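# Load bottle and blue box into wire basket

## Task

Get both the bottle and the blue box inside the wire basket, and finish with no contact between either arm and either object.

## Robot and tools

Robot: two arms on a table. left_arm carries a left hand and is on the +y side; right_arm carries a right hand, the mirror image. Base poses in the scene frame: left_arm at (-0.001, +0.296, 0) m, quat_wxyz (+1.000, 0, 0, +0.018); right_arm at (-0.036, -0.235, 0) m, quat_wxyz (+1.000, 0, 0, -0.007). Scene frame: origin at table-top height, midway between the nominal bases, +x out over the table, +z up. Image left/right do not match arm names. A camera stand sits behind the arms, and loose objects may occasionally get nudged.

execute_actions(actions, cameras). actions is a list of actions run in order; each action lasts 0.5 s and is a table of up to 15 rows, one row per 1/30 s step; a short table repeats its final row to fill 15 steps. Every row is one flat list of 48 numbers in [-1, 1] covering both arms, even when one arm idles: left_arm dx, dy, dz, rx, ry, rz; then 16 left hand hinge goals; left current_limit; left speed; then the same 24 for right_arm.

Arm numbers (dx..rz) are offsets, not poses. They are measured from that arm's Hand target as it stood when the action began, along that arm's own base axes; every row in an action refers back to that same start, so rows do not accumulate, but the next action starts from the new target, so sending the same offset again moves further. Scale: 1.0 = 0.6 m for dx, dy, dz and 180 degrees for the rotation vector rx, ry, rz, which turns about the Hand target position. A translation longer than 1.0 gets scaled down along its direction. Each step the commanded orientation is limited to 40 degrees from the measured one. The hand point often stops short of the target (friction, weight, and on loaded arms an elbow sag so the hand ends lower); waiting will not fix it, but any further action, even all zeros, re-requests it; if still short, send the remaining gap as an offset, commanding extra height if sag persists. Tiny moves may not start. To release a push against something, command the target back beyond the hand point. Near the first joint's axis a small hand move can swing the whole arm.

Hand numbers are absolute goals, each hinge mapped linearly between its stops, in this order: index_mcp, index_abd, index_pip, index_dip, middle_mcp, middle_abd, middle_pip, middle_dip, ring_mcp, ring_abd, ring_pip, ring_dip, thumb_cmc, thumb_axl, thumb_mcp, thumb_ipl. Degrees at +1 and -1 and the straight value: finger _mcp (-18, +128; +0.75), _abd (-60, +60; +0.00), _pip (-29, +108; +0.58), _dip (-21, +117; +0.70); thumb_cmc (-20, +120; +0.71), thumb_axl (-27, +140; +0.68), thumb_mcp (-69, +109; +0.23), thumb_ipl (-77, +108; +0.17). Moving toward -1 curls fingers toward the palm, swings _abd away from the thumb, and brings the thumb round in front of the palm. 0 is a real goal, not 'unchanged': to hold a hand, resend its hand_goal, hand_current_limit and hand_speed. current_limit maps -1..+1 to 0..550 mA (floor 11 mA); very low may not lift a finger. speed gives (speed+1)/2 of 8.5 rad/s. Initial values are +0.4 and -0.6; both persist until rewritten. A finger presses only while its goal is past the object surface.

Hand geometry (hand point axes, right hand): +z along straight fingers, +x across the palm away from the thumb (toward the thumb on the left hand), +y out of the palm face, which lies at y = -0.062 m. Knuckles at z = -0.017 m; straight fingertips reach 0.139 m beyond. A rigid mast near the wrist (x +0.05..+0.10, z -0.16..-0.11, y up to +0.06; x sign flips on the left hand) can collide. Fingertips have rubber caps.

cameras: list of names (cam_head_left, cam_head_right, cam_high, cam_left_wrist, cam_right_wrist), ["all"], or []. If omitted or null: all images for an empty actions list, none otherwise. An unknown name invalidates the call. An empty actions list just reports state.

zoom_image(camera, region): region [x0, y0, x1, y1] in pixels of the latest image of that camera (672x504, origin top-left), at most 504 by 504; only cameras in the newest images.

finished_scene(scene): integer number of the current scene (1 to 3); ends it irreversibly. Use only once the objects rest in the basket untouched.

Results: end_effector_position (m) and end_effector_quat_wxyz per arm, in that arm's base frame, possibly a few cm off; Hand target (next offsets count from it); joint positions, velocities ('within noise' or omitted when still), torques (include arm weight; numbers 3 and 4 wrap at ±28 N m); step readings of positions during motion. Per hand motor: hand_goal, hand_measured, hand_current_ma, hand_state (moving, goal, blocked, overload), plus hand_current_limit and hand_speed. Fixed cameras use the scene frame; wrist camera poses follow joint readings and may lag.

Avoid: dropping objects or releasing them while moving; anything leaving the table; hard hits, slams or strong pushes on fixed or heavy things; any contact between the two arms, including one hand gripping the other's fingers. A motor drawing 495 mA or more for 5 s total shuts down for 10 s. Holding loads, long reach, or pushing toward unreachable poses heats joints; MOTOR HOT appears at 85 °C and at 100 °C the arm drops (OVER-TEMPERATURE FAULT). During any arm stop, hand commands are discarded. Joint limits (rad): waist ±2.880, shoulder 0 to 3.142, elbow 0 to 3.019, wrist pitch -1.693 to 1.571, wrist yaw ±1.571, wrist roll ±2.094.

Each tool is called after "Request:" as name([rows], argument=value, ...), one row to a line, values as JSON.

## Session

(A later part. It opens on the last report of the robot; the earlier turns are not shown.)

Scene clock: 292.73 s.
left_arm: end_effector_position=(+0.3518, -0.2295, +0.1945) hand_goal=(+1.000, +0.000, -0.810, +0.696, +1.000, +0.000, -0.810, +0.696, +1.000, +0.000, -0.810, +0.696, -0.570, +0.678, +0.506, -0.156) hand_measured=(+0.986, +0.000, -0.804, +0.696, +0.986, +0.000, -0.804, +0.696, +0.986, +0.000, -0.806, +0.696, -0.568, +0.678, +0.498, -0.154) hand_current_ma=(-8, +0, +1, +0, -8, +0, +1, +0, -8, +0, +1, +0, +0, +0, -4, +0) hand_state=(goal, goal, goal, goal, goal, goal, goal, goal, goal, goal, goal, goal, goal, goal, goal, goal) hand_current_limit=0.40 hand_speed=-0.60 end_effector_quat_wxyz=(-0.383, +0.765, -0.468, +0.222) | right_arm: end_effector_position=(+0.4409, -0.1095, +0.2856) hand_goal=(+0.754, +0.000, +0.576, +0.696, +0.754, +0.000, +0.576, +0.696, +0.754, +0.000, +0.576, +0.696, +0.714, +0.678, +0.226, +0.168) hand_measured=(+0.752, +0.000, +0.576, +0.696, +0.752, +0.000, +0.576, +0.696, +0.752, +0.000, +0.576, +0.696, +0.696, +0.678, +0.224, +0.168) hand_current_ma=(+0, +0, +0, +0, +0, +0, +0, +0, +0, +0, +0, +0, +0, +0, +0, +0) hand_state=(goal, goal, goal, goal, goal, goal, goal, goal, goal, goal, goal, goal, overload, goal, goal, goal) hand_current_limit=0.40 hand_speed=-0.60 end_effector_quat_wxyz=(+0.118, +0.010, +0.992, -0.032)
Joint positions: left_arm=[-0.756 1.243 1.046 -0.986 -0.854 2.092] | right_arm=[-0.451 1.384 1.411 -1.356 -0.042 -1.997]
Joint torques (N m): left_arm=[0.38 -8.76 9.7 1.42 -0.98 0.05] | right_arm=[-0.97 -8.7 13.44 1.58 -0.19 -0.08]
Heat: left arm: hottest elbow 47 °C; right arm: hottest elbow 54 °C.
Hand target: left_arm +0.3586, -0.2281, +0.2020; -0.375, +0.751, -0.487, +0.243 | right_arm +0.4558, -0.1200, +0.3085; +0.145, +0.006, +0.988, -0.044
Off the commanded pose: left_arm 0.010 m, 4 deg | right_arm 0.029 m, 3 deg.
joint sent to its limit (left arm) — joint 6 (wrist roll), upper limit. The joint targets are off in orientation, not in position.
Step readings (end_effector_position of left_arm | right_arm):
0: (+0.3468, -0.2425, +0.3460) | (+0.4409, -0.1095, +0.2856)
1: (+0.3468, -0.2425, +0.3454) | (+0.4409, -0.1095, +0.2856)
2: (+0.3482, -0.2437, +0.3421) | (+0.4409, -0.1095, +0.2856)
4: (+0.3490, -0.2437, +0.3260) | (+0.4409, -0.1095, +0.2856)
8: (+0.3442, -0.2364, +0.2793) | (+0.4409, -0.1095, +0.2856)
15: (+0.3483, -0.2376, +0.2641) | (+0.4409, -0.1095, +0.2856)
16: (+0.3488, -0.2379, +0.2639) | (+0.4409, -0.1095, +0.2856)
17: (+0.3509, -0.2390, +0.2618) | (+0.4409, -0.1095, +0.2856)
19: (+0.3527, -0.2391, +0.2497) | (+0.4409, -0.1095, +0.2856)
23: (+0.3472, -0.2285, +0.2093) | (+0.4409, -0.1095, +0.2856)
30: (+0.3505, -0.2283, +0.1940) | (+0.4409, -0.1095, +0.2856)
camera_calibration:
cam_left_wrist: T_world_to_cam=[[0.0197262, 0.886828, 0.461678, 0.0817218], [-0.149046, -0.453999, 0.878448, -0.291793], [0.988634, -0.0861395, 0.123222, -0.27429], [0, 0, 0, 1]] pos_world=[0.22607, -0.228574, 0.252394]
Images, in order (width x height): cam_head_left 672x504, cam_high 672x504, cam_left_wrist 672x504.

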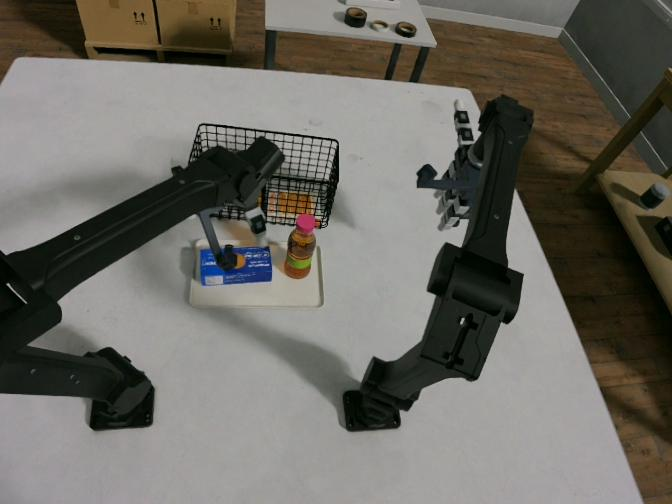

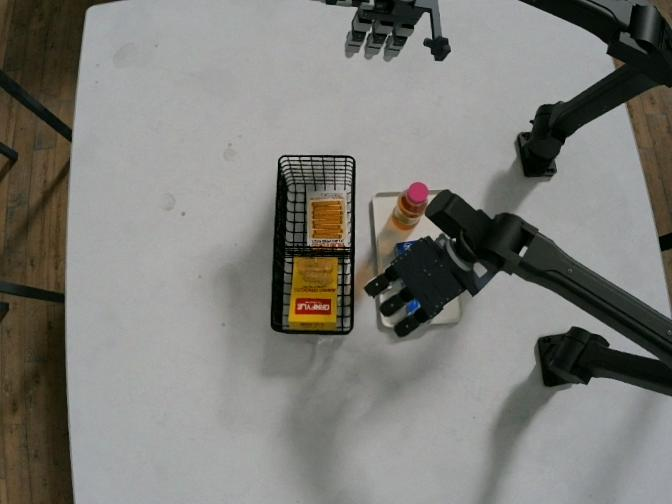

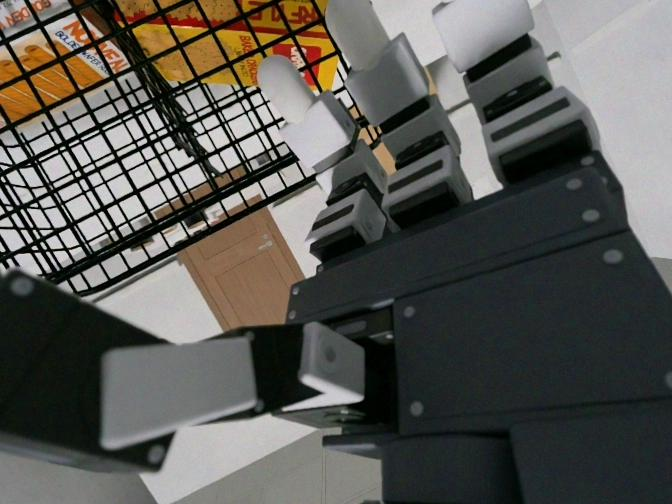

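Request:
execute_actions([
  [[0.008,0.005,-0.12,0,0,0, 1,0,-0.81,0.696,1,0,-0.81,0.696,1,0,-0.81,0.696,-0.571,0.678,0.506,-0.157,0.4,-0.6, 0,0,0,0,0,0, 0.754,0,0.576,0.696,0.754,0,0.576,0.696,0.754,0,0.576,0.696,0.714,0.678,0.226,0.168,0.4,-0.6]],
  [[0.0,0.0,-0.07,0,0,0, 1,0,-0.81,0.696,1,0,-0.81,0.696,1,0,-0.81,0.696,-0.571,0.678,0.506,-0.157,0.4,-0.6, 0,0,0,0,0,0, 0.754,0,0.576,0.696,0.754,0,0.576,0.696,0.754,0,0.576,0.696,0.714,0.678,0.226,0.168,0.4,-0.6]],
], cameras=["cam_high","cam_head_left","cam_left_wrist"])

Request:
zoom_image(camera="cam_head_left", region=[170, 160, 350, 320])

Request:
zoom_image(camera="cam_high", region=[360, 160, 520, 350])

Scene clock: 307.67 s.
left_arm: end_effector_position=(+0.3562, -0.2269, +0.0843) hand_goal=(+1.000, +0.000, -0.810, +0.696, +1.000, +0.000, -0.810, +0.696, +1.000, +0.000, -0.810, +0.696, -0.570, +0.678, +0.506, -0.156) hand_measured=(+0.988, +0.000, -0.806, +0.696, +0.988, +0.000, -0.806, +0.696, +0.988, +0.000, -0.806, +0.696, -0.568, +0.678, +0.498, -0.154) hand_current_ma=(-6, +0, +1, +0, -6, +0, +1, +0, -6, +0, +1, +0, +0, +0, -4, +0) hand_state=(goal, goal, goal, goal, goal, goal, goal, goal, goal, goal, goal, goal, goal, goal, goal, goal) hand_current_limit=0.40 hand_speed=-0.60 end_effector_quat_wxyz=(-0.384, +0.768, -0.462, +0.224) | right_arm: end_effector_position=(+0.4409, -0.1095, +0.2856) hand_goal=(+0.754, +0.000, +0.576, +0.696, +0.754, +0.000, +0.576, +0.696, +0.754, +0.000, +0.576, +0.696, +0.714, +0.678, +0.226, +0.168) hand_measured=(+0.752, +0.000, +0.576, +0.696, +0.752, +0.000, +0.576, +0.696, +0.752, +0.000, +0.576, +0.696, +0.696, +0.678, +0.224, +0.168) hand_current_ma=(+0, +0, +0, +0, +0, +0, +0, +0, +0, +0, +0, +0, +0, +0, +0, +0) hand_state=(goal, goal, goal, goal, goal, goal, goal, goal, goal, goal, goal, goal, overload, goal, goal, goal) hand_current_limit=0.40 hand_speed=-0.60 end_effector_quat_wxyz=(+0.118, +0.010, +0.992, -0.032)
Joint positions: left_arm=[-0.745 1.356 0.837 -0.655 -0.855 2.092] | right_arm=[-0.451 1.384 1.411 -1.356 -0.042 -1.997]
Joint torques (N m): left_arm=[0.56 -9 8.53 1.52 -0.94 0.05] | right_arm=[-0.97 -8.88 13.41 1.59 -0.2 -0.06]
Heat: left arm: hottest elbow 46 °C; right arm: hottest elbow 55 °C.
Hand target: left_arm +0.3634, -0.2253, +0.0881; -0.374, +0.751, -0.487, +0.243 | right_arm +0.4558, -0.1200, +0.3085; +0.145, +0.006, +0.988, -0.044
Off the commanded pose: left_arm 0.008 m, 4 deg | right_arm 0.029 m, 3 deg.
joint sent to its limit (left arm) — joint 6 (wrist roll), upper limit. The joint targets are off in orientation, not in position.
Step readings (end_effector_position of left_arm | right_arm):
0: (+0.3518, -0.2295, +0.1945) | (+0.4409, -0.1095, +0.2856)
1: (+0.3520, -0.2297, +0.1944) | (+0.4409, -0.1095, +0.2856)
2: (+0.3535, -0.2306, +0.1925) | (+0.4409, -0.1095, +0.2856)
4: (+0.3564, -0.2320, +0.1815) | (+0.4409, -0.1095, +0.2856)
8: (+0.3511, -0.2247, +0.1447) | (+0.4409, -0.1095, +0.2856)
15: (+0.3537, -0.2248, +0.1220) | (+0.4409, -0.1095, +0.2856)
16: (+0.3545, -0.2254, +0.1222) | (+0.4409, -0.1095, +0.2856)
17: (+0.3559, -0.2267, +0.1219) | (+0.4409, -0.1095, +0.2856)
19: (+0.3587, -0.2292, +0.1179) | (+0.4409, -0.1095, +0.2856)
23: (+0.3566, -0.2272, +0.0992) | (+0.4409, -0.1095, +0.2856)
30: (+0.3553, -0.2260, +0.0839) | (+0.4409, -0.1095, +0.2856)
camera_calibration:
cam_left_wrist: T_world_to_cam=[[0.00635836, 0.889266, 0.457346, 0.135947], [-0.149368, -0.45138, 0.879742, -0.192598], [0.988761, -0.0739067, 0.129958, -0.262756], [0, 0, 0, 1]] pos_world=[0.230171, -0.227247, 0.141409]
Images, in order (width x height): cam_head_left 672x504, cam_high 672x504, cam_left_wrist 672x504.

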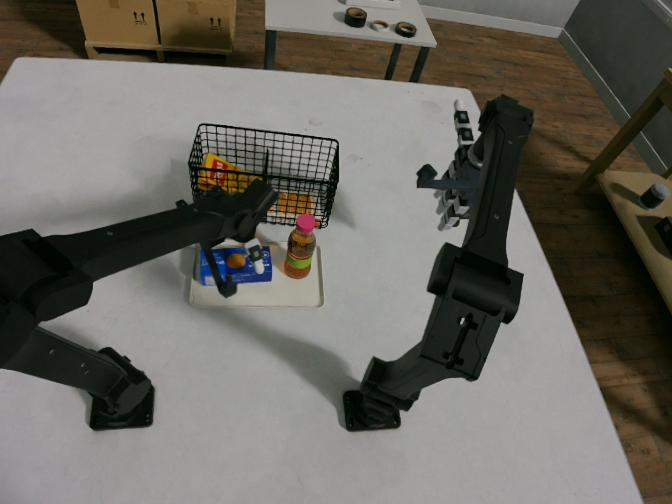

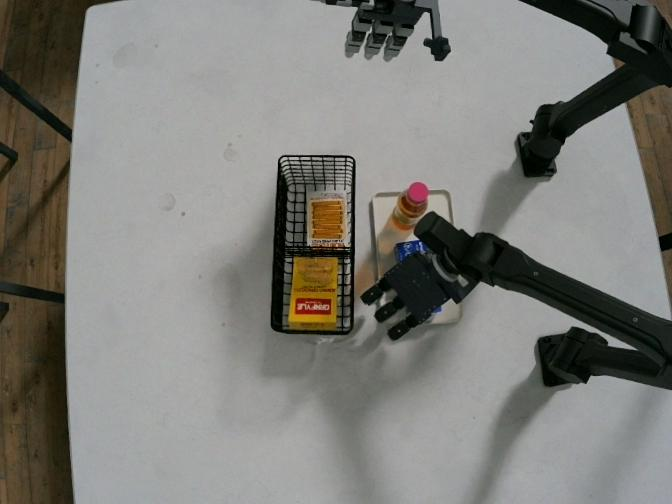

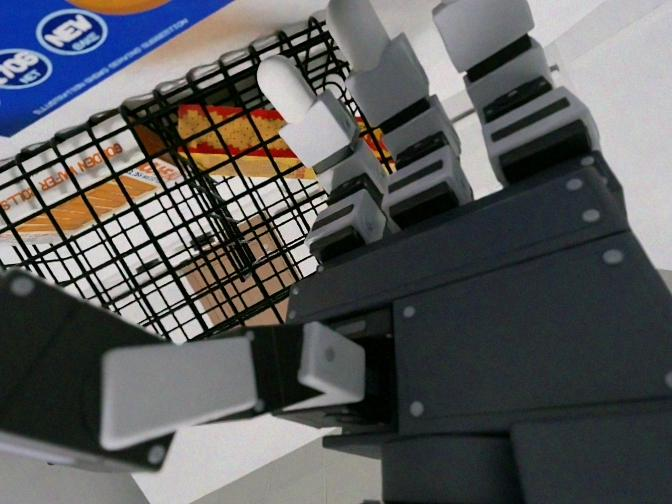

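Scaled by 2.800 from the camera's 672x504 image, which has a finer 960x720 frame.

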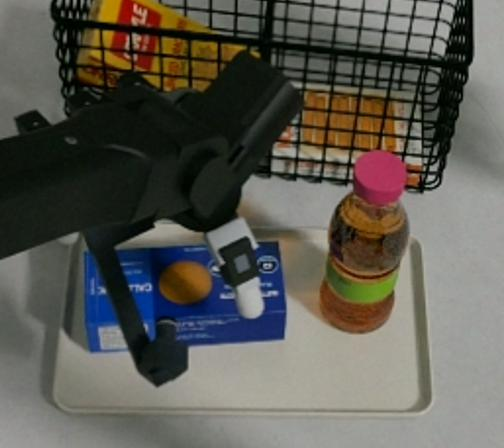

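Scaled by 2.653 from the camera's 672x504 image, which has a finer 960x720 frame.

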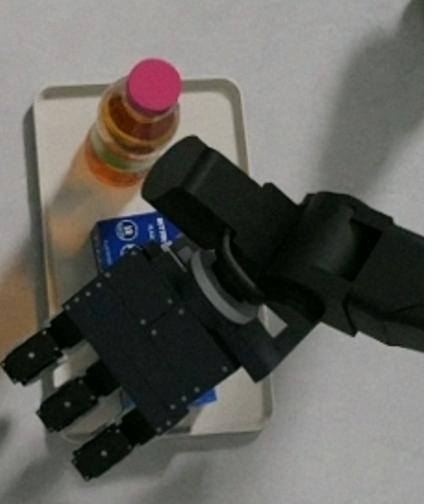

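Request:
execute_actions([
  [[0.012,0.0,-0.048,0,0,0, 1,0,-0.81,0.696,1,0,-0.708,0.696,1,0,-0.591,0.696,-0.571,0.678,0.506,-0.157,0.4,-0.6, 0,0,0,0,0,0, 0.754,0,0.576,0.696,0.754,0,0.576,0.696,0.754,0,0.576,0.696,0.714,0.678,0.226,0.168,0.4,-0.6]],
], cameras=["cam_high","cam_head_left","cam_left_wrist"])

Request:
zoom_image(camera="cam_head_left", region=[170, 160, 350, 320])

Request:
zoom_image(camera="cam_high", region=[360, 160, 520, 350])

Scene clock: 326.17 s.
left_arm: end_effector_position=(+0.3637, -0.2273, +0.0567) hand_goal=(+1.000, +0.000, -0.810, +0.696, +1.000, +0.000, -0.708, +0.696, +1.000, +0.000, -0.590, +0.696, -0.570, +0.678, +0.506, -0.156) hand_measured=(+0.988, +0.000, -0.806, +0.696, +0.988, +0.000, -0.710, +0.696, +0.988, +0.000, -0.592, +0.696, -0.568, +0.678, +0.498, -0.154) hand_current_ma=(-6, +0, +1, +0, -6, +0, +0, +0, -6, +0, +0, +0, +0, +0, -4, +0) hand_state=(goal, goal, goal, goal, goal, goal, goal, goal, goal, goal, goal, goal, goal, goal, goal, goal) hand_current_limit=0.40 hand_speed=-0.60 end_effector_quat_wxyz=(-0.385, +0.770, -0.457, +0.223) | right_arm: end_effector_position=(+0.4409, -0.1095, +0.2856) hand_goal=(+0.754, +0.000, +0.576, +0.696, +0.754, +0.000, +0.576, +0.696, +0.754, +0.000, +0.576, +0.696, +0.714, +0.678, +0.226, +0.168) hand_measured=(+0.752, +0.000, +0.576, +0.696, +0.752, +0.000, +0.576, +0.696, +0.752, +0.000, +0.576, +0.696, +0.696, +0.678, +0.224, +0.168) hand_current_ma=(+0, +0, +0, +0, +0, +0, +0, +0, +0, +0, +0, +0, +0, +0, +0, +0) hand_state=(goal, goal, goal, goal, goal, goal, goal, goal, goal, goal, goal, goal, overload, goal, goal, goal) hand_current_limit=0.40 hand_speed=-0.60 end_effector_quat_wxyz=(+0.118, +0.010, +0.992, -0.032)
Joint positions: left_arm=[-0.734 1.417 0.812 -0.566 -0.855 2.092] | right_arm=[-0.451 1.384 1.411 -1.356 -0.042 -1.997]
Joint torques (N m): left_arm=[0.56 -9.35 8.09 1.5 -0.92 0.05] | right_arm=[-0.97 -9.05 13.41 1.57 -0.2 -0.08]
Heat: left arm: hottest elbow 45 °C; right arm: hottest elbow 56 °C.
Hand target: left_arm +0.3706, -0.2252, +0.0593; -0.374, +0.751, -0.487, +0.243 | right_arm +0.4558, -0.1200, +0.3085; +0.145, +0.006, +0.988, -0.044
Off the commanded pose: left_arm 0.008 m, 5 deg | right_arm 0.029 m, 3 deg.
joint sent to its limit (left arm) — joint 6 (wrist roll), upper limit. The joint targets are off in orientation, not in position.
Step readings (end_effector_position of left_arm | right_arm):
0: (+0.3563, -0.2270, +0.0843) | (+0.4409, -0.1095, +0.2856)
1: (+0.3564, -0.2271, +0.0844) | (+0.4409, -0.1095, +0.2856)
2: (+0.3574, -0.2276, +0.0841) | (+0.4409, -0.1095, +0.2856)
4: (+0.3610, -0.2296, +0.0815) | (+0.4409, -0.1095, +0.2856)
8: (+0.3640, -0.2293, +0.0682) | (+0.4409, -0.1095, +0.2856)
15: (+0.3630, -0.2266, +0.0564) | (+0.4409, -0.1095, +0.2856)
camera_calibration:
cam_left_wrist: T_world_to_cam=[[-0.00472832, 0.89012, 0.455701, 0.153163], [-0.145871, -0.451446, 0.880295, -0.168616], [0.989292, -0.0623113, 0.131977, -0.264275], [0, 0, 0, 1]] pos_world=[0.237573, -0.228922, 0.113514]
Images, in order (width x height): cam_head_left 672x504, cam_high 672x504, cam_left_wrist 672x504.

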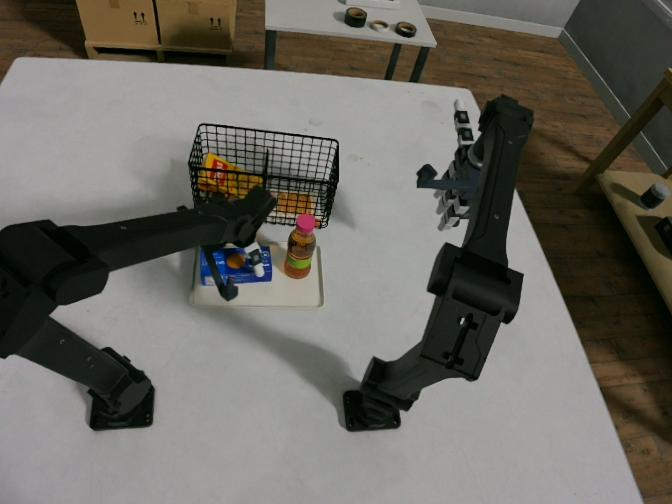

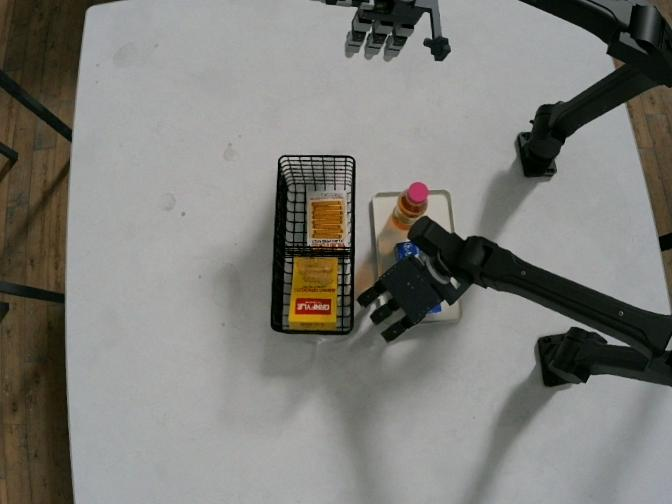

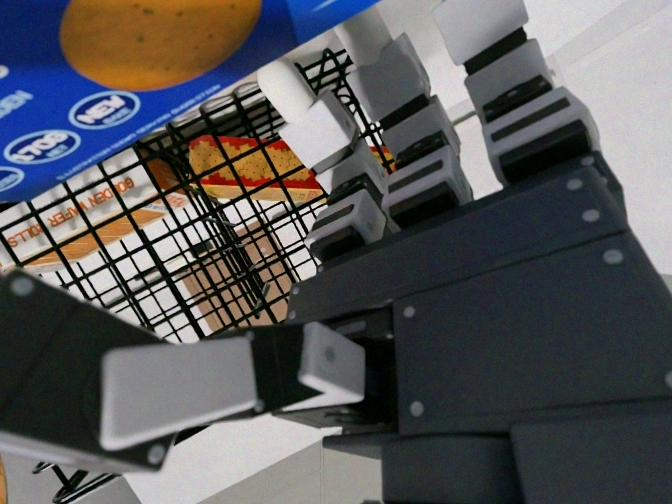

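Scaled by 2.800 from the camera's 672x504 image, which has a finer 960x720 frame.

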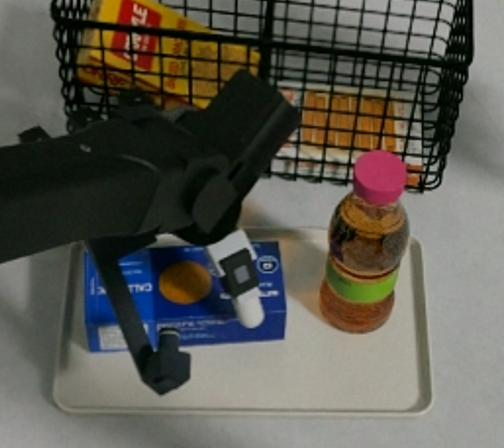

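Scaled by 2.653 from the camera's 672x504 image, which has a finer 960x720 frame.

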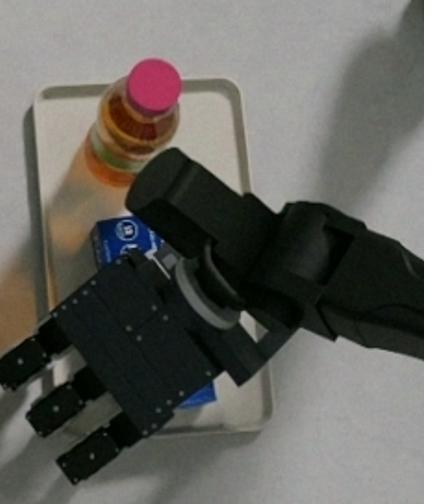

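Request:
execute_actions([
  [[0.0,0.0,-0.018,0,0,0, 0.89,0,-0.883,0.696,0.89,0,-0.86,0.696,0.89,0,-0.84,0.696,-0.571,0.678,0.4,-0.157,0.2,-0.7, 0,0,0,0,0,0, 0.754,0,0.576,0.696,0.754,0,0.576,0.696,0.754,0,0.576,0.696,0.714,0.678,0.226,0.168,0.4,-0.6]],
  [[0.0,0.0,-0.015,0,0,0, 0.8,0,-0.97,0.696,0.8,0,-0.97,0.696,0.8,0,-0.97,0.696,-0.571,0.678,0.4,-0.157,0.2,-0.7, 0,0,0,0,0,0, 0.754,0,0.576,0.696,0.754,0,0.576,0.696,0.754,0,0.576,0.696,0.714,0.678,0.226,0.168,0.4,-0.6]],
], cameras=["cam_high","cam_head_left","cam_left_wrist"])

Request:
zoom_image(camera="cam_head_left", region=[170, 160, 350, 320])

Request:
zoom_image(camera="cam_high", region=[360, 160, 520, 350])

Scene clock: 346.53 s.
left_arm: end_effector_position=(+0.3706, -0.2334, +0.0525) hand_goal=(+0.800, +0.000, -0.970, +0.696, +0.800, +0.000, -0.970, +0.696, +0.800, +0.000, -0.970, +0.696, -0.570, +0.678, +0.400, -0.156) hand_measured=(+0.798, +0.000, -0.962, +0.696, +0.798, +0.000, -0.962, +0.696, +0.798, +0.000, -0.962, +0.698, -0.576, +0.678, +0.422, -0.150) hand_current_ma=(+0, +0, +2, +0, +0, +0, +2, +0, +0, +0, +2, +0, -2, +0, +26, +3) hand_state=(goal, goal, goal, goal, goal, goal, goal, goal, goal, goal, goal, goal, goal, goal, blocked, goal) hand_current_limit=0.20 hand_speed=-0.70 end_effector_quat_wxyz=(-0.380, +0.773, -0.448, +0.240) | right_arm: end_effector_position=(+0.4409, -0.1095, +0.2856) hand_goal=(+0.754, +0.000, +0.576, +0.696, +0.754, +0.000, +0.576, +0.696, +0.754, +0.000, +0.576, +0.696, +0.714, +0.678, +0.226, +0.168) hand_measured=(+0.752, +0.000, +0.576, +0.696, +0.752, +0.000, +0.576, +0.696, +0.752, +0.000, +0.576, +0.696, +0.696, +0.678, +0.224, +0.168) hand_current_ma=(+0, +0, +0, +0, +0, +0, +0, +0, +0, +0, +0, +0, +0, +0, +0, +0) hand_state=(goal, goal, goal, goal, goal, goal, goal, goal, goal, goal, goal, goal, overload, goal, goal, goal) hand_current_limit=0.40 hand_speed=-0.60 end_effector_quat_wxyz=(+0.118, +0.010, +0.992, -0.032)
Joint positions: left_arm=[-0.732 1.429 0.8 -0.501 -0.852 2.092] | right_arm=[-0.451 1.384 1.411 -1.356 -0.042 -1.997]
Joint torques (N m): left_arm=[0.5 -7.65 6.86 1.43 -0.82 0.04] | right_arm=[-0.73 -8.82 13.3 1.63 -0.21 -0.07]
Heat: left arm: hottest elbow 45 °C; right arm: hottest elbow 57 °C.
Hand target: left_arm +0.3706, -0.2251, +0.0395; -0.374, +0.751, -0.487, +0.243 | right_arm +0.4558, -0.1200, +0.3085; +0.145, +0.006, +0.988, -0.044
Off the commanded pose: left_arm 0.015 m, 5 deg | right_arm 0.029 m, 3 deg.
joint sent to its limit (left arm) — joint 6 (wrist roll), upper limit. The joint targets are off in orientation, not in position.
Step readings (end_effector_position of left_arm | right_arm):
0: (+0.3638, -0.2273, +0.0567) | (+0.4409, -0.1095, +0.2856)
1: (+0.3639, -0.2273, +0.0568) | (+0.4409, -0.1095, +0.2856)
2: (+0.3643, -0.2277, +0.0569) | (+0.4409, -0.1095, +0.2856)
4: (+0.3656, -0.2289, +0.0568) | (+0.4409, -0.1095, +0.2856)
8: (+0.3668, -0.2295, +0.0545) | (+0.4409, -0.1095, +0.2856)
15: (+0.3676, -0.2303, +0.0548) | (+0.4409, -0.1095, +0.2856)
16: (+0.3676, -0.2302, +0.0545) | (+0.4409, -0.1095, +0.2856)
17: (+0.3679, -0.2305, +0.0544) | (+0.4409, -0.1095, +0.2856)
19: (+0.3687, -0.2314, +0.0533) | (+0.4409, -0.1095, +0.2856)
23: (+0.3701, -0.2329, +0.0525) | (+0.4409, -0.1095, +0.2856)
30: (+0.3706, -0.2333, +0.0526) | (+0.4409, -0.1095, +0.2856)
camera_calibration:
cam_left_wrist: T_world_to_cam=[[-0.0175042, 0.902989, 0.429308, 0.169739], [-0.171264, -0.425735, 0.888492, -0.151718], [0.98507, -0.0579726, 0.162102, -0.269905], [0, 0, 0, 1]] pos_world=[0.242863, -0.233511, 0.105682]
Images, in order (width x height): cam_head_left 672x504, cam_high 672x504, cam_left_wrist 672x504.

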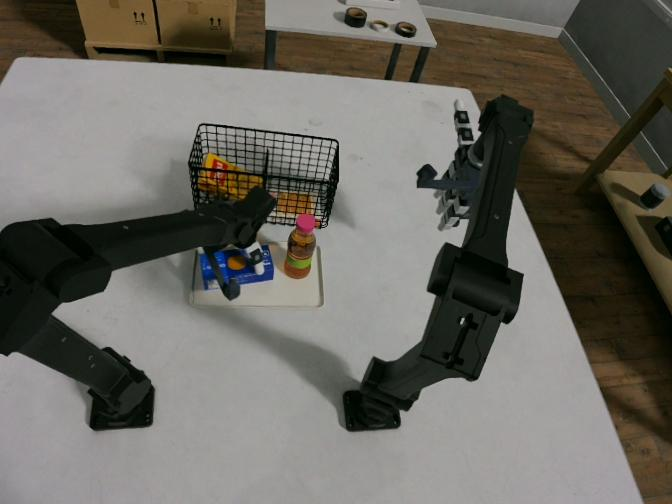

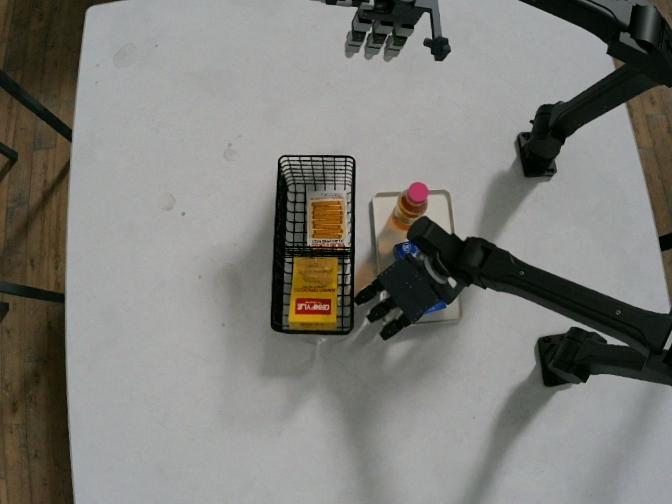

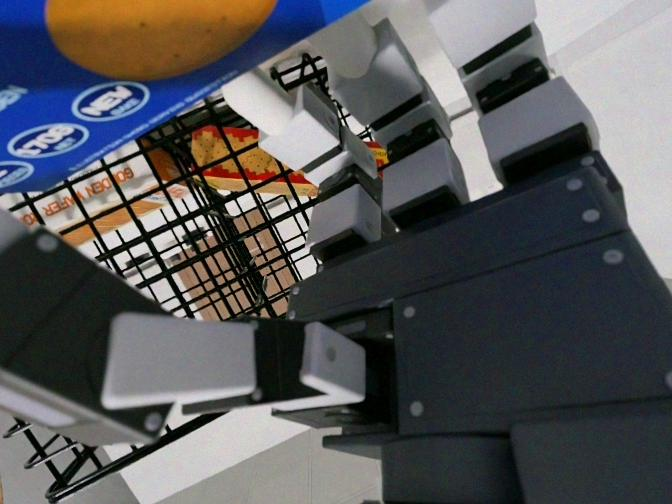

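Scaled by 2.800 from the camera's 672x504 image, which has a finer 960x720 frame.

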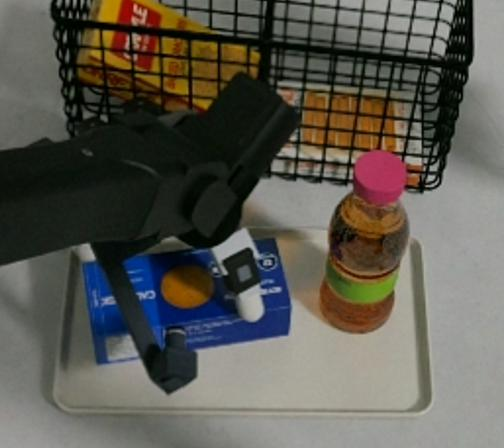

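Scaled by 2.653 from the camera's 672x504 image, which has a finer 960x720 frame.

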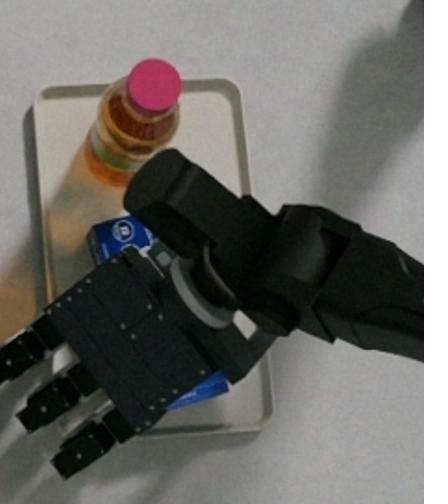

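Request:
execute_actions([
  [[0.0,0.0,0.033,0,0,0, 0.8,0,-0.97,0.696,0.8,0,-0.97,0.696,0.8,0,-0.97,0.696,-0.571,0.678,0.562,-0.157,0.2,-0.7, 0,0,0,0,0,0, 0.754,0,0.576,0.696,0.754,0,0.576,0.696,0.754,0,0.576,0.696,0.714,0.678,0.226,0.168,0.4,-0.6]],
  [[-0.031,-0.018,0.0,0,0,0, 0.8,0,-0.97,0.696,0.8,0,-0.97,0.696,0.8,0,-0.97,0.696,-0.571,0.678,0.562,-0.157,0.2,-0.7, 0,0,0,0,0,0, 0.754,0,0.576,0.696,0.754,0,0.576,0.696,0.754,0,0.576,0.696,0.714,0.678,0.226,0.168,0.4,-0.6]],
  [[-0.006,-0.003,-0.03,0,0,0, 0.8,0,-0.97,0.696,0.8,0,-0.97,0.696,0.8,0,-0.97,0.696,-0.571,0.678,0.562,-0.157,0.2,-0.7, 0,0,0,0,0,0, 0.754,0,0.576,0.696,0.754,0,0.576,0.696,0.754,0,0.576,0.696,0.714,0.678,0.226,0.168,0.4,-0.6]],
], cameras=["cam_high","cam_head_left","cam_left_wrist"])

Request:
zoom_image(camera="cam_head_left", region=[170, 160, 350, 320])

Request:
zoom_image(camera="cam_high", region=[360, 160, 520, 350])

Scene clock: 363.20 s.
left_arm: end_effector_position=(+0.3493, -0.2324, +0.0429) hand_goal=(+0.800, +0.000, -0.970, +0.696, +0.800, +0.000, -0.970, +0.696, +0.800, +0.000, -0.970, +0.696, -0.570, +0.678, +0.562, -0.156) hand_measured=(+0.798, +0.000, -0.962, +0.696, +0.798, +0.000, -0.962, +0.696, +0.798, +0.000, -0.964, +0.698, -0.572, +0.678, +0.552, -0.154) hand_current_ma=(+0, +0, +2, +0, +0, +0, +2, +0, +0, +0, +2, +0, -1, +0, -6, +0) hand_state=(goal, goal, goal, goal, goal, goal, goal, goal, goal, goal, goal, goal, goal, goal, goal, goal) hand_current_limit=0.20 hand_speed=-0.70 end_effector_quat_wxyz=(-0.379, +0.764, -0.467, +0.234) | right_arm: end_effector_position=(+0.4409, -0.1095, +0.2856) hand_goal=(+0.754, +0.000, +0.576, +0.696, +0.754, +0.000, +0.576, +0.696, +0.754, +0.000, +0.576, +0.696, +0.714, +0.678, +0.226, +0.168) hand_measured=(+0.752, +0.000, +0.576, +0.696, +0.752, +0.000, +0.576, +0.696, +0.752, +0.000, +0.576, +0.696, +0.696, +0.678, +0.224, +0.168) hand_current_ma=(+0, +0, +0, +0, +0, +0, +0, +0, +0, +0, +0, +0, +0, +0, +0, +0) hand_state=(goal, goal, goal, goal, goal, goal, goal, goal, goal, goal, goal, goal, overload, goal, goal, goal) hand_current_limit=0.40 hand_speed=-0.60 end_effector_quat_wxyz=(+0.118, +0.010, +0.992, -0.032)
Joint positions: left_arm=[-0.765 1.413 0.76 -0.507 -0.852 2.092] | right_arm=[-0.451 1.384 1.411 -1.356 -0.042 -1.997]
Joint torques (N m): left_arm=[-1.55 -8.47 7.53 1.46 -0.87 0.05] | right_arm=[-1.14 -8.53 13.42 1.63 -0.2 -0.05]
Heat: left arm: hottest elbow 45 °C; right arm: hottest elbow 58 °C.
Hand target: left_arm +0.3485, -0.2378, +0.0413; -0.374, +0.751, -0.487, +0.243 | right_arm +0.4558, -0.1200, +0.3085; +0.145, +0.006, +0.988, -0.044
Off the commanded pose: left_arm 0.006 m, 3 deg | right_arm 0.029 m, 3 deg.
joint sent to its limit (left arm) — joint 6 (wrist roll), upper limit. The joint targets still meet the commanded pose.
Step readings (end_effector_position of left_arm | right_arm):
0: (+0.3706, -0.2334, +0.0525) | (+0.4409, -0.1095, +0.2856)
1: (+0.3706, -0.2334, +0.0525) | (+0.4409, -0.1095, +0.2856)
2: (+0.3705, -0.2333, +0.0524) | (+0.4409, -0.1095, +0.2856)
4: (+0.3688, -0.2316, +0.0516) | (+0.4409, -0.1095, +0.2856)
8: (+0.3651, -0.2283, +0.0499) | (+0.4409, -0.1095, +0.2856)
15: (+0.3635, -0.2268, +0.0492) | (+0.4409, -0.1095, +0.2856)
16: (+0.3635, -0.2267, +0.0492) | (+0.4409, -0.1095, +0.2856)
17: (+0.3635, -0.2267, +0.0492) | (+0.4409, -0.1095, +0.2856)
19: (+0.3630, -0.2270, +0.0498) | (+0.4409, -0.1095, +0.2856)
23: (+0.3581, -0.2303, +0.0520) | (+0.4409, -0.1095, +0.2856)
30: (+0.3551, -0.2336, +0.0534) | (+0.4409, -0.1095, +0.2856)
31: (+0.3551, -0.2336, +0.0534) | (+0.4409, -0.1095, +0.2856)
32: (+0.3547, -0.2334, +0.0529) | (+0.4409, -0.1095, +0.2856)
34: (+0.3534, -0.2333, +0.0508) | (+0.4409, -0.1095, +0.2856)
38: (+0.3494, -0.2315, +0.0450) | (+0.4409, -0.1095, +0.2856)
45: (+0.3491, -0.2322, +0.0428) | (+0.4409, -0.1095, +0.2856)
camera_calibration:
cam_left_wrist: T_world_to_cam=[[0.0212134, 0.894069, 0.447427, 0.156234], [-0.166482, -0.438121, 0.883365, -0.150762], [0.985816, -0.0932277, 0.139552, -0.254789], [0, 0, 0, 1]] pos_world=[0.222762, -0.229489, 0.0988313]
Images, in order (width x height): cam_head_left 672x504, cam_high 672x504, cam_left_wrist 672x504.

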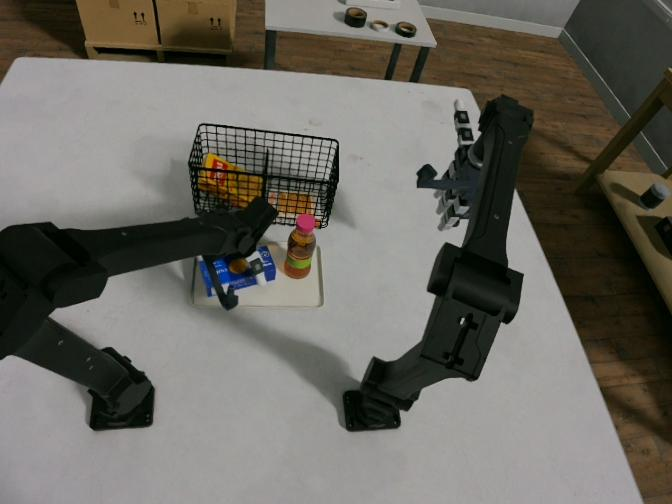

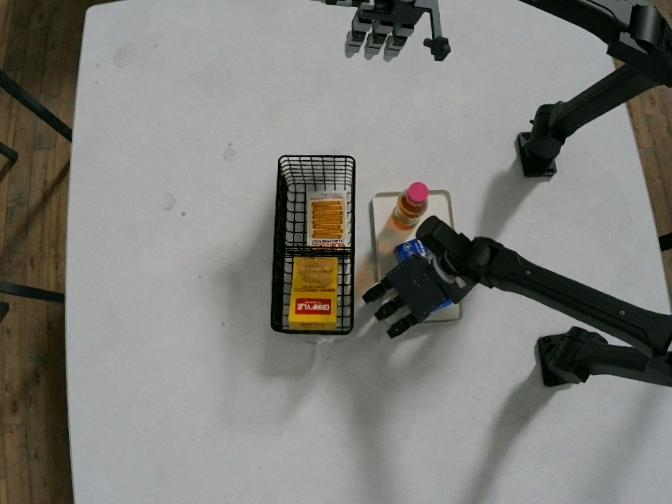

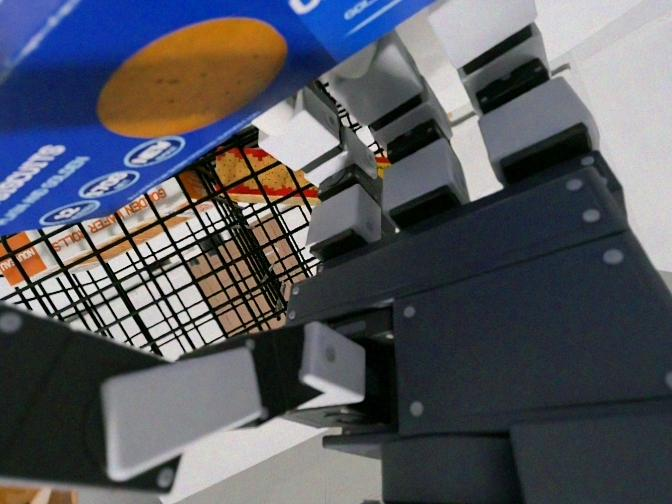

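Scaled by 2.800 from the camera's 672x504 image, which has a finer 960x720 frame.

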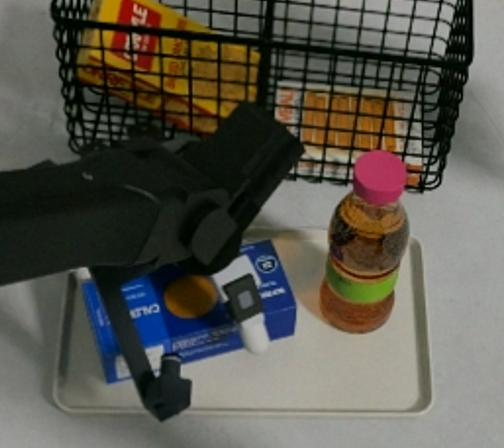

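Scaled by 2.653 from the camera's 672x504 image, which has a finer 960x720 frame.

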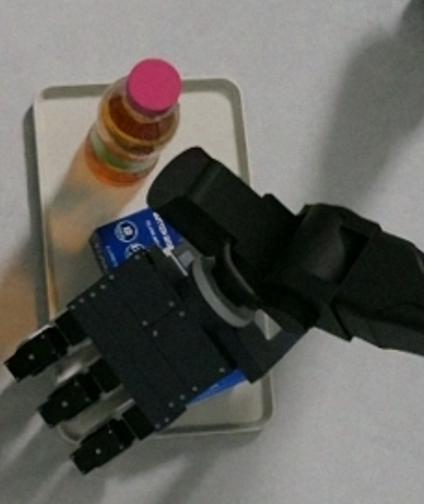

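Request:
execute_actions([
  [[0.0,0.0,-0.003,0,0,0, 0.74,0,-1,0.696,0.74,0,-1,0.696,0.74,0,-1,0.696,-0.571,0.678,0.2,-0.157,0.2,-0.7, 0,0,0,0,0,0, 0.754,0,0.576,0.696,0.754,0,0.576,0.696,0.754,0,0.576,0.696,0.714,0.678,0.226,0.168,0.4,-0.6]],
  [[0.0,0.0,0,0,0,0, 0.7,0,-1,0.696,0.7,0,-1,0.696,0.7,0,-1,0.696,-0.571,0.678,0.05,-0.15,0.2,-0.7, 0,0,0,0,0,0, 0.754,0,0.576,0.696,0.754,0,0.576,0.696,0.754,0,0.576,0.696,0.714,0.678,0.226,0.168,0.4,-0.6]],
], cameras=["cam_high","cam_head_left","cam_left_wrist"])

Request:
zoom_image(camera="cam_head_left", region=[170, 160, 350, 320])

Scene clock: 369.10 s.
left_arm: end_effector_position=(+0.3504, -0.2342, +0.0427) hand_goal=(+0.700, +0.000, -1.000, +0.696, +0.700, +0.000, -1.000, +0.696, +0.700, +0.000, -1.000, +0.696, -0.570, +0.678, +0.050, -0.150) hand_measured=(+0.728, +0.000, -0.988, +0.700, +0.726, +0.000, -0.988, +0.700, +0.720, +0.000, -0.986, +0.702, -0.554, +0.680, +0.250, -0.136) hand_current_ma=(+28, +0, +5, +1, +22, +0, +6, +1, +16, +0, +7, +2, +10, +0, +330, +13) hand_state=(blocked, goal, goal, goal, blocked, goal, goal, goal, blocked, goal, goal, goal, goal, goal, blocked, goal) hand_current_limit=0.20 hand_speed=-0.70 end_effector_quat_wxyz=(-0.379, +0.764, -0.466, +0.237) | right_arm: end_effector_position=(+0.4409, -0.1095, +0.2856) hand_goal=(+0.754, +0.000, +0.576, +0.696, +0.754, +0.000, +0.576, +0.696, +0.754, +0.000, +0.576, +0.696, +0.714, +0.678, +0.226, +0.168) hand_measured=(+0.752, +0.000, +0.576, +0.696, +0.752, +0.000, +0.576, +0.696, +0.752, +0.000, +0.576, +0.696, +0.696, +0.678, +0.224, +0.168) hand_current_ma=(+0, +0, +0, +0, +0, +0, +0, +0, +0, +0, +0, +0, +0, +0, +0, +0) hand_state=(goal, goal, goal, goal, goal, goal, goal, goal, goal, goal, goal, goal, overload, goal, goal, goal) hand_current_limit=0.40 hand_speed=-0.60 end_effector_quat_wxyz=(+0.118, +0.010, +0.992, -0.032)
Joint positions: left_arm=[-0.767 1.415 0.76 -0.498 -0.853 2.092] | right_arm=[-0.451 1.384 1.411 -1.356 -0.042 -1.997]
Joint torques (N m): left_arm=[-1.44 -8.35 7.38 1.35 -0.83 0.04] | right_arm=[-1.26 -9.11 13.39 1.65 -0.2 -0.06]
Heat: left arm: hottest elbow 44 °C; right arm: hottest elbow 58 °C.
Hand target: left_arm +0.3485, -0.2377, +0.0395; -0.374, +0.751, -0.487, +0.243 | right_arm +0.4558, -0.1200, +0.3085; +0.145, +0.006, +0.988, -0.044
Off the commanded pose: left_arm 0.005 m, 3 deg | right_arm 0.029 m, 3 deg.
joint sent to its limit (left arm) — joint 6 (wrist roll), upper limit. The joint targets still meet the commanded pose.
Step readings (end_effector_position of left_arm | right_arm):
0: (+0.3493, -0.2324, +0.0429) | (+0.4409, -0.1095, +0.2856)
1: (+0.3493, -0.2324, +0.0429) | (+0.4409, -0.1095, +0.2856)
2: (+0.3494, -0.2325, +0.0428) | (+0.4409, -0.1095, +0.2856)
4: (+0.3496, -0.2328, +0.0428) | (+0.4409, -0.1095, +0.2856)
8: (+0.3499, -0.2331, +0.0424) | (+0.4409, -0.1095, +0.2856)
15: (+0.3501, -0.2339, +0.0426) | (+0.4409, -0.1095, +0.2856)
16: (+0.3502, -0.2340, +0.0426) | (+0.4409, -0.1095, +0.2856)
17: (+0.3502, -0.2340, +0.0427) | (+0.4409, -0.1095, +0.2856)
19: (+0.3504, -0.2342, +0.0427) | (+0.4409, -0.1095, +0.2856)
23: (+0.3504, -0.2342, +0.0427) | (+0.4409, -0.1095, +0.2856)
30: (+0.3504, -0.2342, +0.0427) | (+0.4409, -0.1095, +0.2856)
camera_calibration:
cam_left_wrist: T_world_to_cam=[[0.0199902, 0.895824, 0.443959, 0.158796], [-0.171646, -0.43438, 0.884224, -0.148482], [0.984956, -0.0938798, 0.145082, -0.256073], [0, 0, 0, 1]] pos_world=[0.22356, -0.230791, 0.0979438]
Images, in order (width x height): cam_head_left 672x504, cam_high 672x504, cam_left_wrist 672x504.

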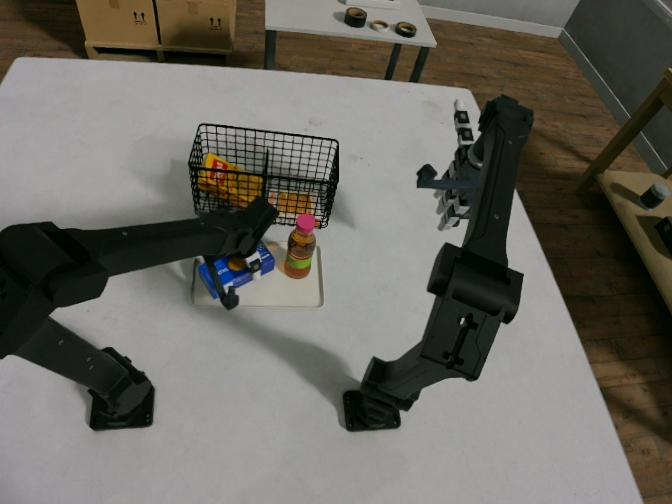

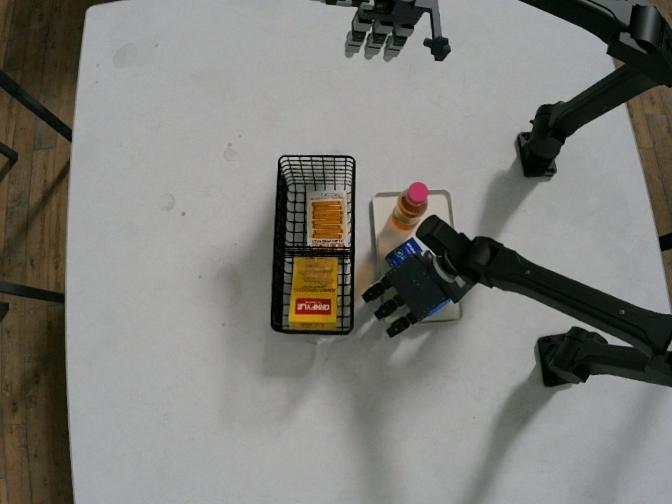

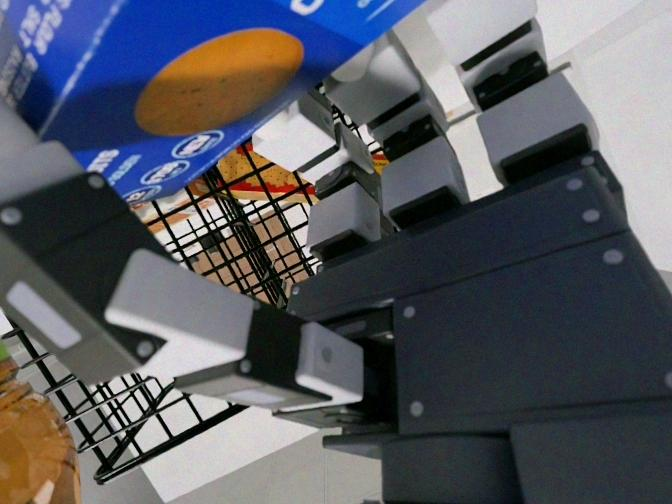

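Scaled by 2.800 from the camera's 672x504 image, which has a finer 960x720 frame.

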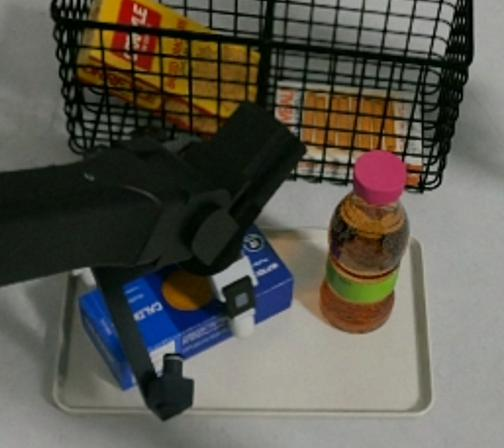

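Request:
execute_actions([
  [[0.0,0.0,0,0,0,0, 0.62,0,-1,0.65,0.62,0,-1,0.65,0.62,0,-1,0.65,-0.571,0.678,0.0,-0.2,0.3,-0.7, 0,0,0,0,0,0, 0.754,0,0.576,0.696,0.754,0,0.576,0.696,0.754,0,0.576,0.696,0.714,0.678,0.226,0.168,0.4,-0.6]],
  [[0.0,0.0,0.06,0,0,0, 0.62,0,-1,0.65,0.62,0,-1,0.65,0.62,0,-1,0.65,-0.571,0.678,0.0,-0.2,0.3,-0.7, 0,0,0,0,0,0, 0.754,0,0.576,0.696,0.754,0,0.576,0.696,0.754,0,0.576,0.696,0.714,0.678,0.226,0.168,0.4,-0.6]],
  [[0.0,0.0,0.08,0,0,0, 0.62,0,-1,0.65,0.62,0,-1,0.65,0.62,0,-1,0.65,-0.571,0.678,0.0,-0.2,0.3,-0.7, 0,0,0,0,0,0, 0.754,0,0.576,0.696,0.754,0,0.576,0.696,0.754,0,0.576,0.696,0.714,0.678,0.226,0.168,0.4,-0.6]],
], cameras=["cam_high","cam_head_left","cam_left_wrist"])

Request:
zoom_image(camera="cam_head_left", region=[170, 160, 350, 320])

Scene clock: 375.83 s.
left_arm: end_effector_position=(+0.3358, -0.2200, +0.0988) hand_goal=(+0.620, +0.000, -1.000, +0.650, +0.620, +0.000, -1.000, +0.650, +0.620, +0.000, -1.000, +0.650, -0.570, +0.678, +0.000, -0.200) hand_measured=(+0.710, +0.002, -0.960, +0.674, +0.676, +0.000, -0.960, +0.688, +0.654, +0.000, -0.974, +0.668, -0.522, +0.684, +0.250, -0.136) hand_current_ma=(+197, +0, +44, +19, +86, +0, +44, +39, +37, +0, +20, +11, +62, +3, +357, +159) hand_state=(blocked, goal, blocked, blocked, blocked, goal, blocked, blocked, blocked, goal, blocked, goal, blocked, goal, blocked, blocked) hand_current_limit=0.30 hand_speed=-0.70 end_effector_quat_wxyz=(-0.384, +0.761, -0.478, +0.213) | right_arm: end_effector_position=(+0.4409, -0.1095, +0.2856) hand_goal=(+0.754, +0.000, +0.576, +0.696, +0.754, +0.000, +0.576, +0.696, +0.754, +0.000, +0.576, +0.696, +0.714, +0.678, +0.226, +0.168) hand_measured=(+0.752, +0.000, +0.576, +0.696, +0.752, +0.000, +0.576, +0.696, +0.752, +0.000, +0.576, +0.696, +0.696, +0.678, +0.224, +0.168) hand_current_ma=(+0, +0, +0, +0, +0, +0, +0, +0, +0, +0, +0, +0, +0, +0, +0, +0) hand_state=(goal, goal, goal, goal, goal, goal, goal, goal, goal, goal, goal, goal, overload, goal, goal, goal) hand_current_limit=0.40 hand_speed=-0.60 end_effector_quat_wxyz=(+0.118, +0.010, +0.992, -0.032)
Joint positions: left_arm=[-0.767 1.296 0.832 -0.742 -0.854 2.093] | right_arm=[-0.451 1.384 1.411 -1.356 -0.042 -1.997]
Joint torques (N m): left_arm=[-1.55 -8.64 12.38 0.57 -0.9 0.04] | right_arm=[-1.2 -8.29 13.41 1.51 -0.2 -0.1]
Heat: left arm: hottest elbow 44 °C; right arm: hottest elbow 58 °C.
Hand target: left_arm +0.3484, -0.2377, +0.1234; -0.374, +0.751, -0.487, +0.243 | right_arm +0.4558, -0.1200, +0.3085; +0.145, +0.006, +0.988, -0.044
Off the commanded pose: left_arm 0.033 m, 4 deg | right_arm 0.029 m, 3 deg.
joint sent to its limit (left arm) — joint 6 (wrist roll), upper limit. The joint targets still meet the commanded pose.
Step readings (end_effector_position of left_arm | right_arm):
0: (+0.3504, -0.2342, +0.0427) | (+0.4409, -0.1095, +0.2856)
1: (+0.3504, -0.2342, +0.0427) | (+0.4409, -0.1095, +0.2856)
2: (+0.3504, -0.2342, +0.0428) | (+0.4409, -0.1095, +0.2856)
4: (+0.3504, -0.2342, +0.0428) | (+0.4409, -0.1095, +0.2856)
8: (+0.3504, -0.2342, +0.0428) | (+0.4409, -0.1095, +0.2856)
15: (+0.3504, -0.2342, +0.0428) | (+0.4409, -0.1095, +0.2856)
16: (+0.3504, -0.2342, +0.0428) | (+0.4409, -0.1095, +0.2856)
17: (+0.3498, -0.2336, +0.0426) | (+0.4409, -0.1095, +0.2856)
19: (+0.3464, -0.2303, +0.0431) | (+0.4409, -0.1095, +0.2856)
23: (+0.3393, -0.2235, +0.0479) | (+0.4409, -0.1095, +0.2856)
30: (+0.3360, -0.2204, +0.0498) | (+0.4409, -0.1095, +0.2856)
31: (+0.3357, -0.2200, +0.0498) | (+0.4409, -0.1095, +0.2856)
32: (+0.3343, -0.2186, +0.0505) | (+0.4409, -0.1095, +0.2856)
34: (+0.3306, -0.2151, +0.0551) | (+0.4409, -0.1095, +0.2856)
38: (+0.3303, -0.2149, +0.0769) | (+0.4409, -0.1095, +0.2856)
45: (+0.3372, -0.2214, +0.0994) | (+0.4409, -0.1095, +0.2856)
camera_calibration:
cam_left_wrist: T_world_to_cam=[[0.0381466, 0.878372, 0.476453, 0.108399], [-0.138108, -0.46759, 0.87309, -0.211909], [0.989682, -0.0991074, 0.103473, -0.247223], [0, 0, 0, 1]] pos_world=[0.211271, -0.218803, 0.158949]
Images, in order (width x height): cam_head_left 672x504, cam_high 672x504, cam_left_wrist 672x504.

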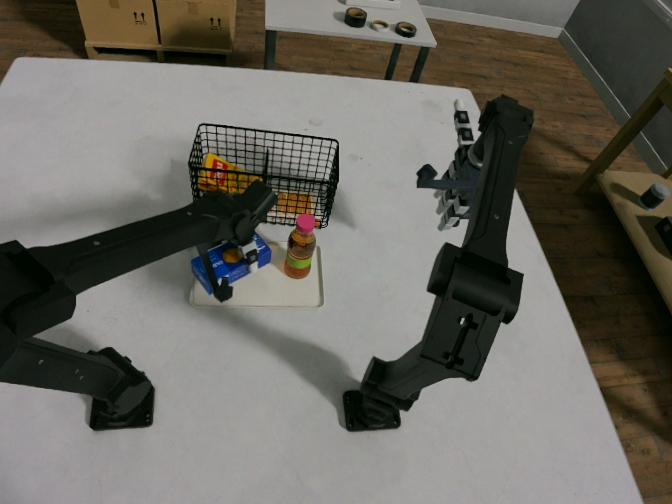

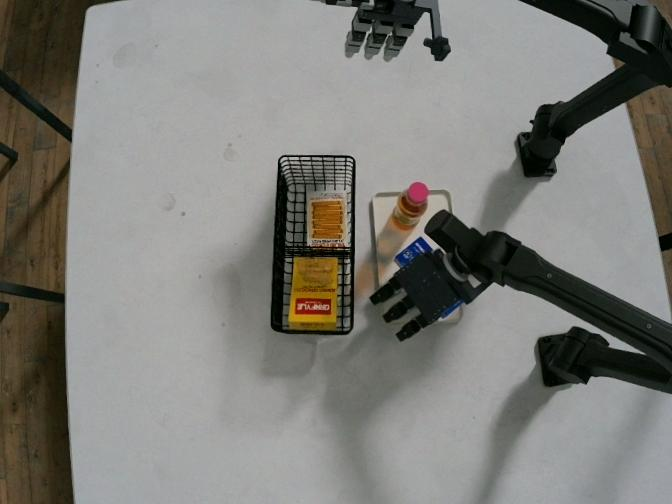

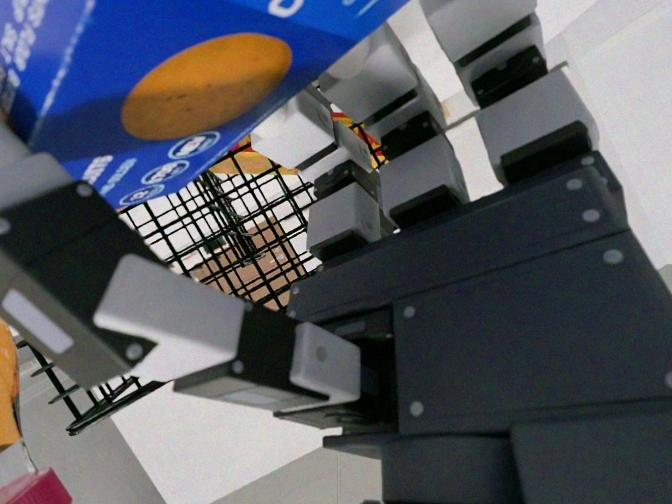

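Scaled by 2.800 from the camera's 672x504 image, which has a finer 960x720 frame.

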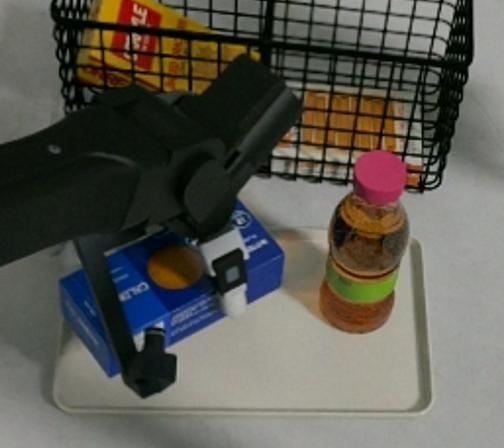

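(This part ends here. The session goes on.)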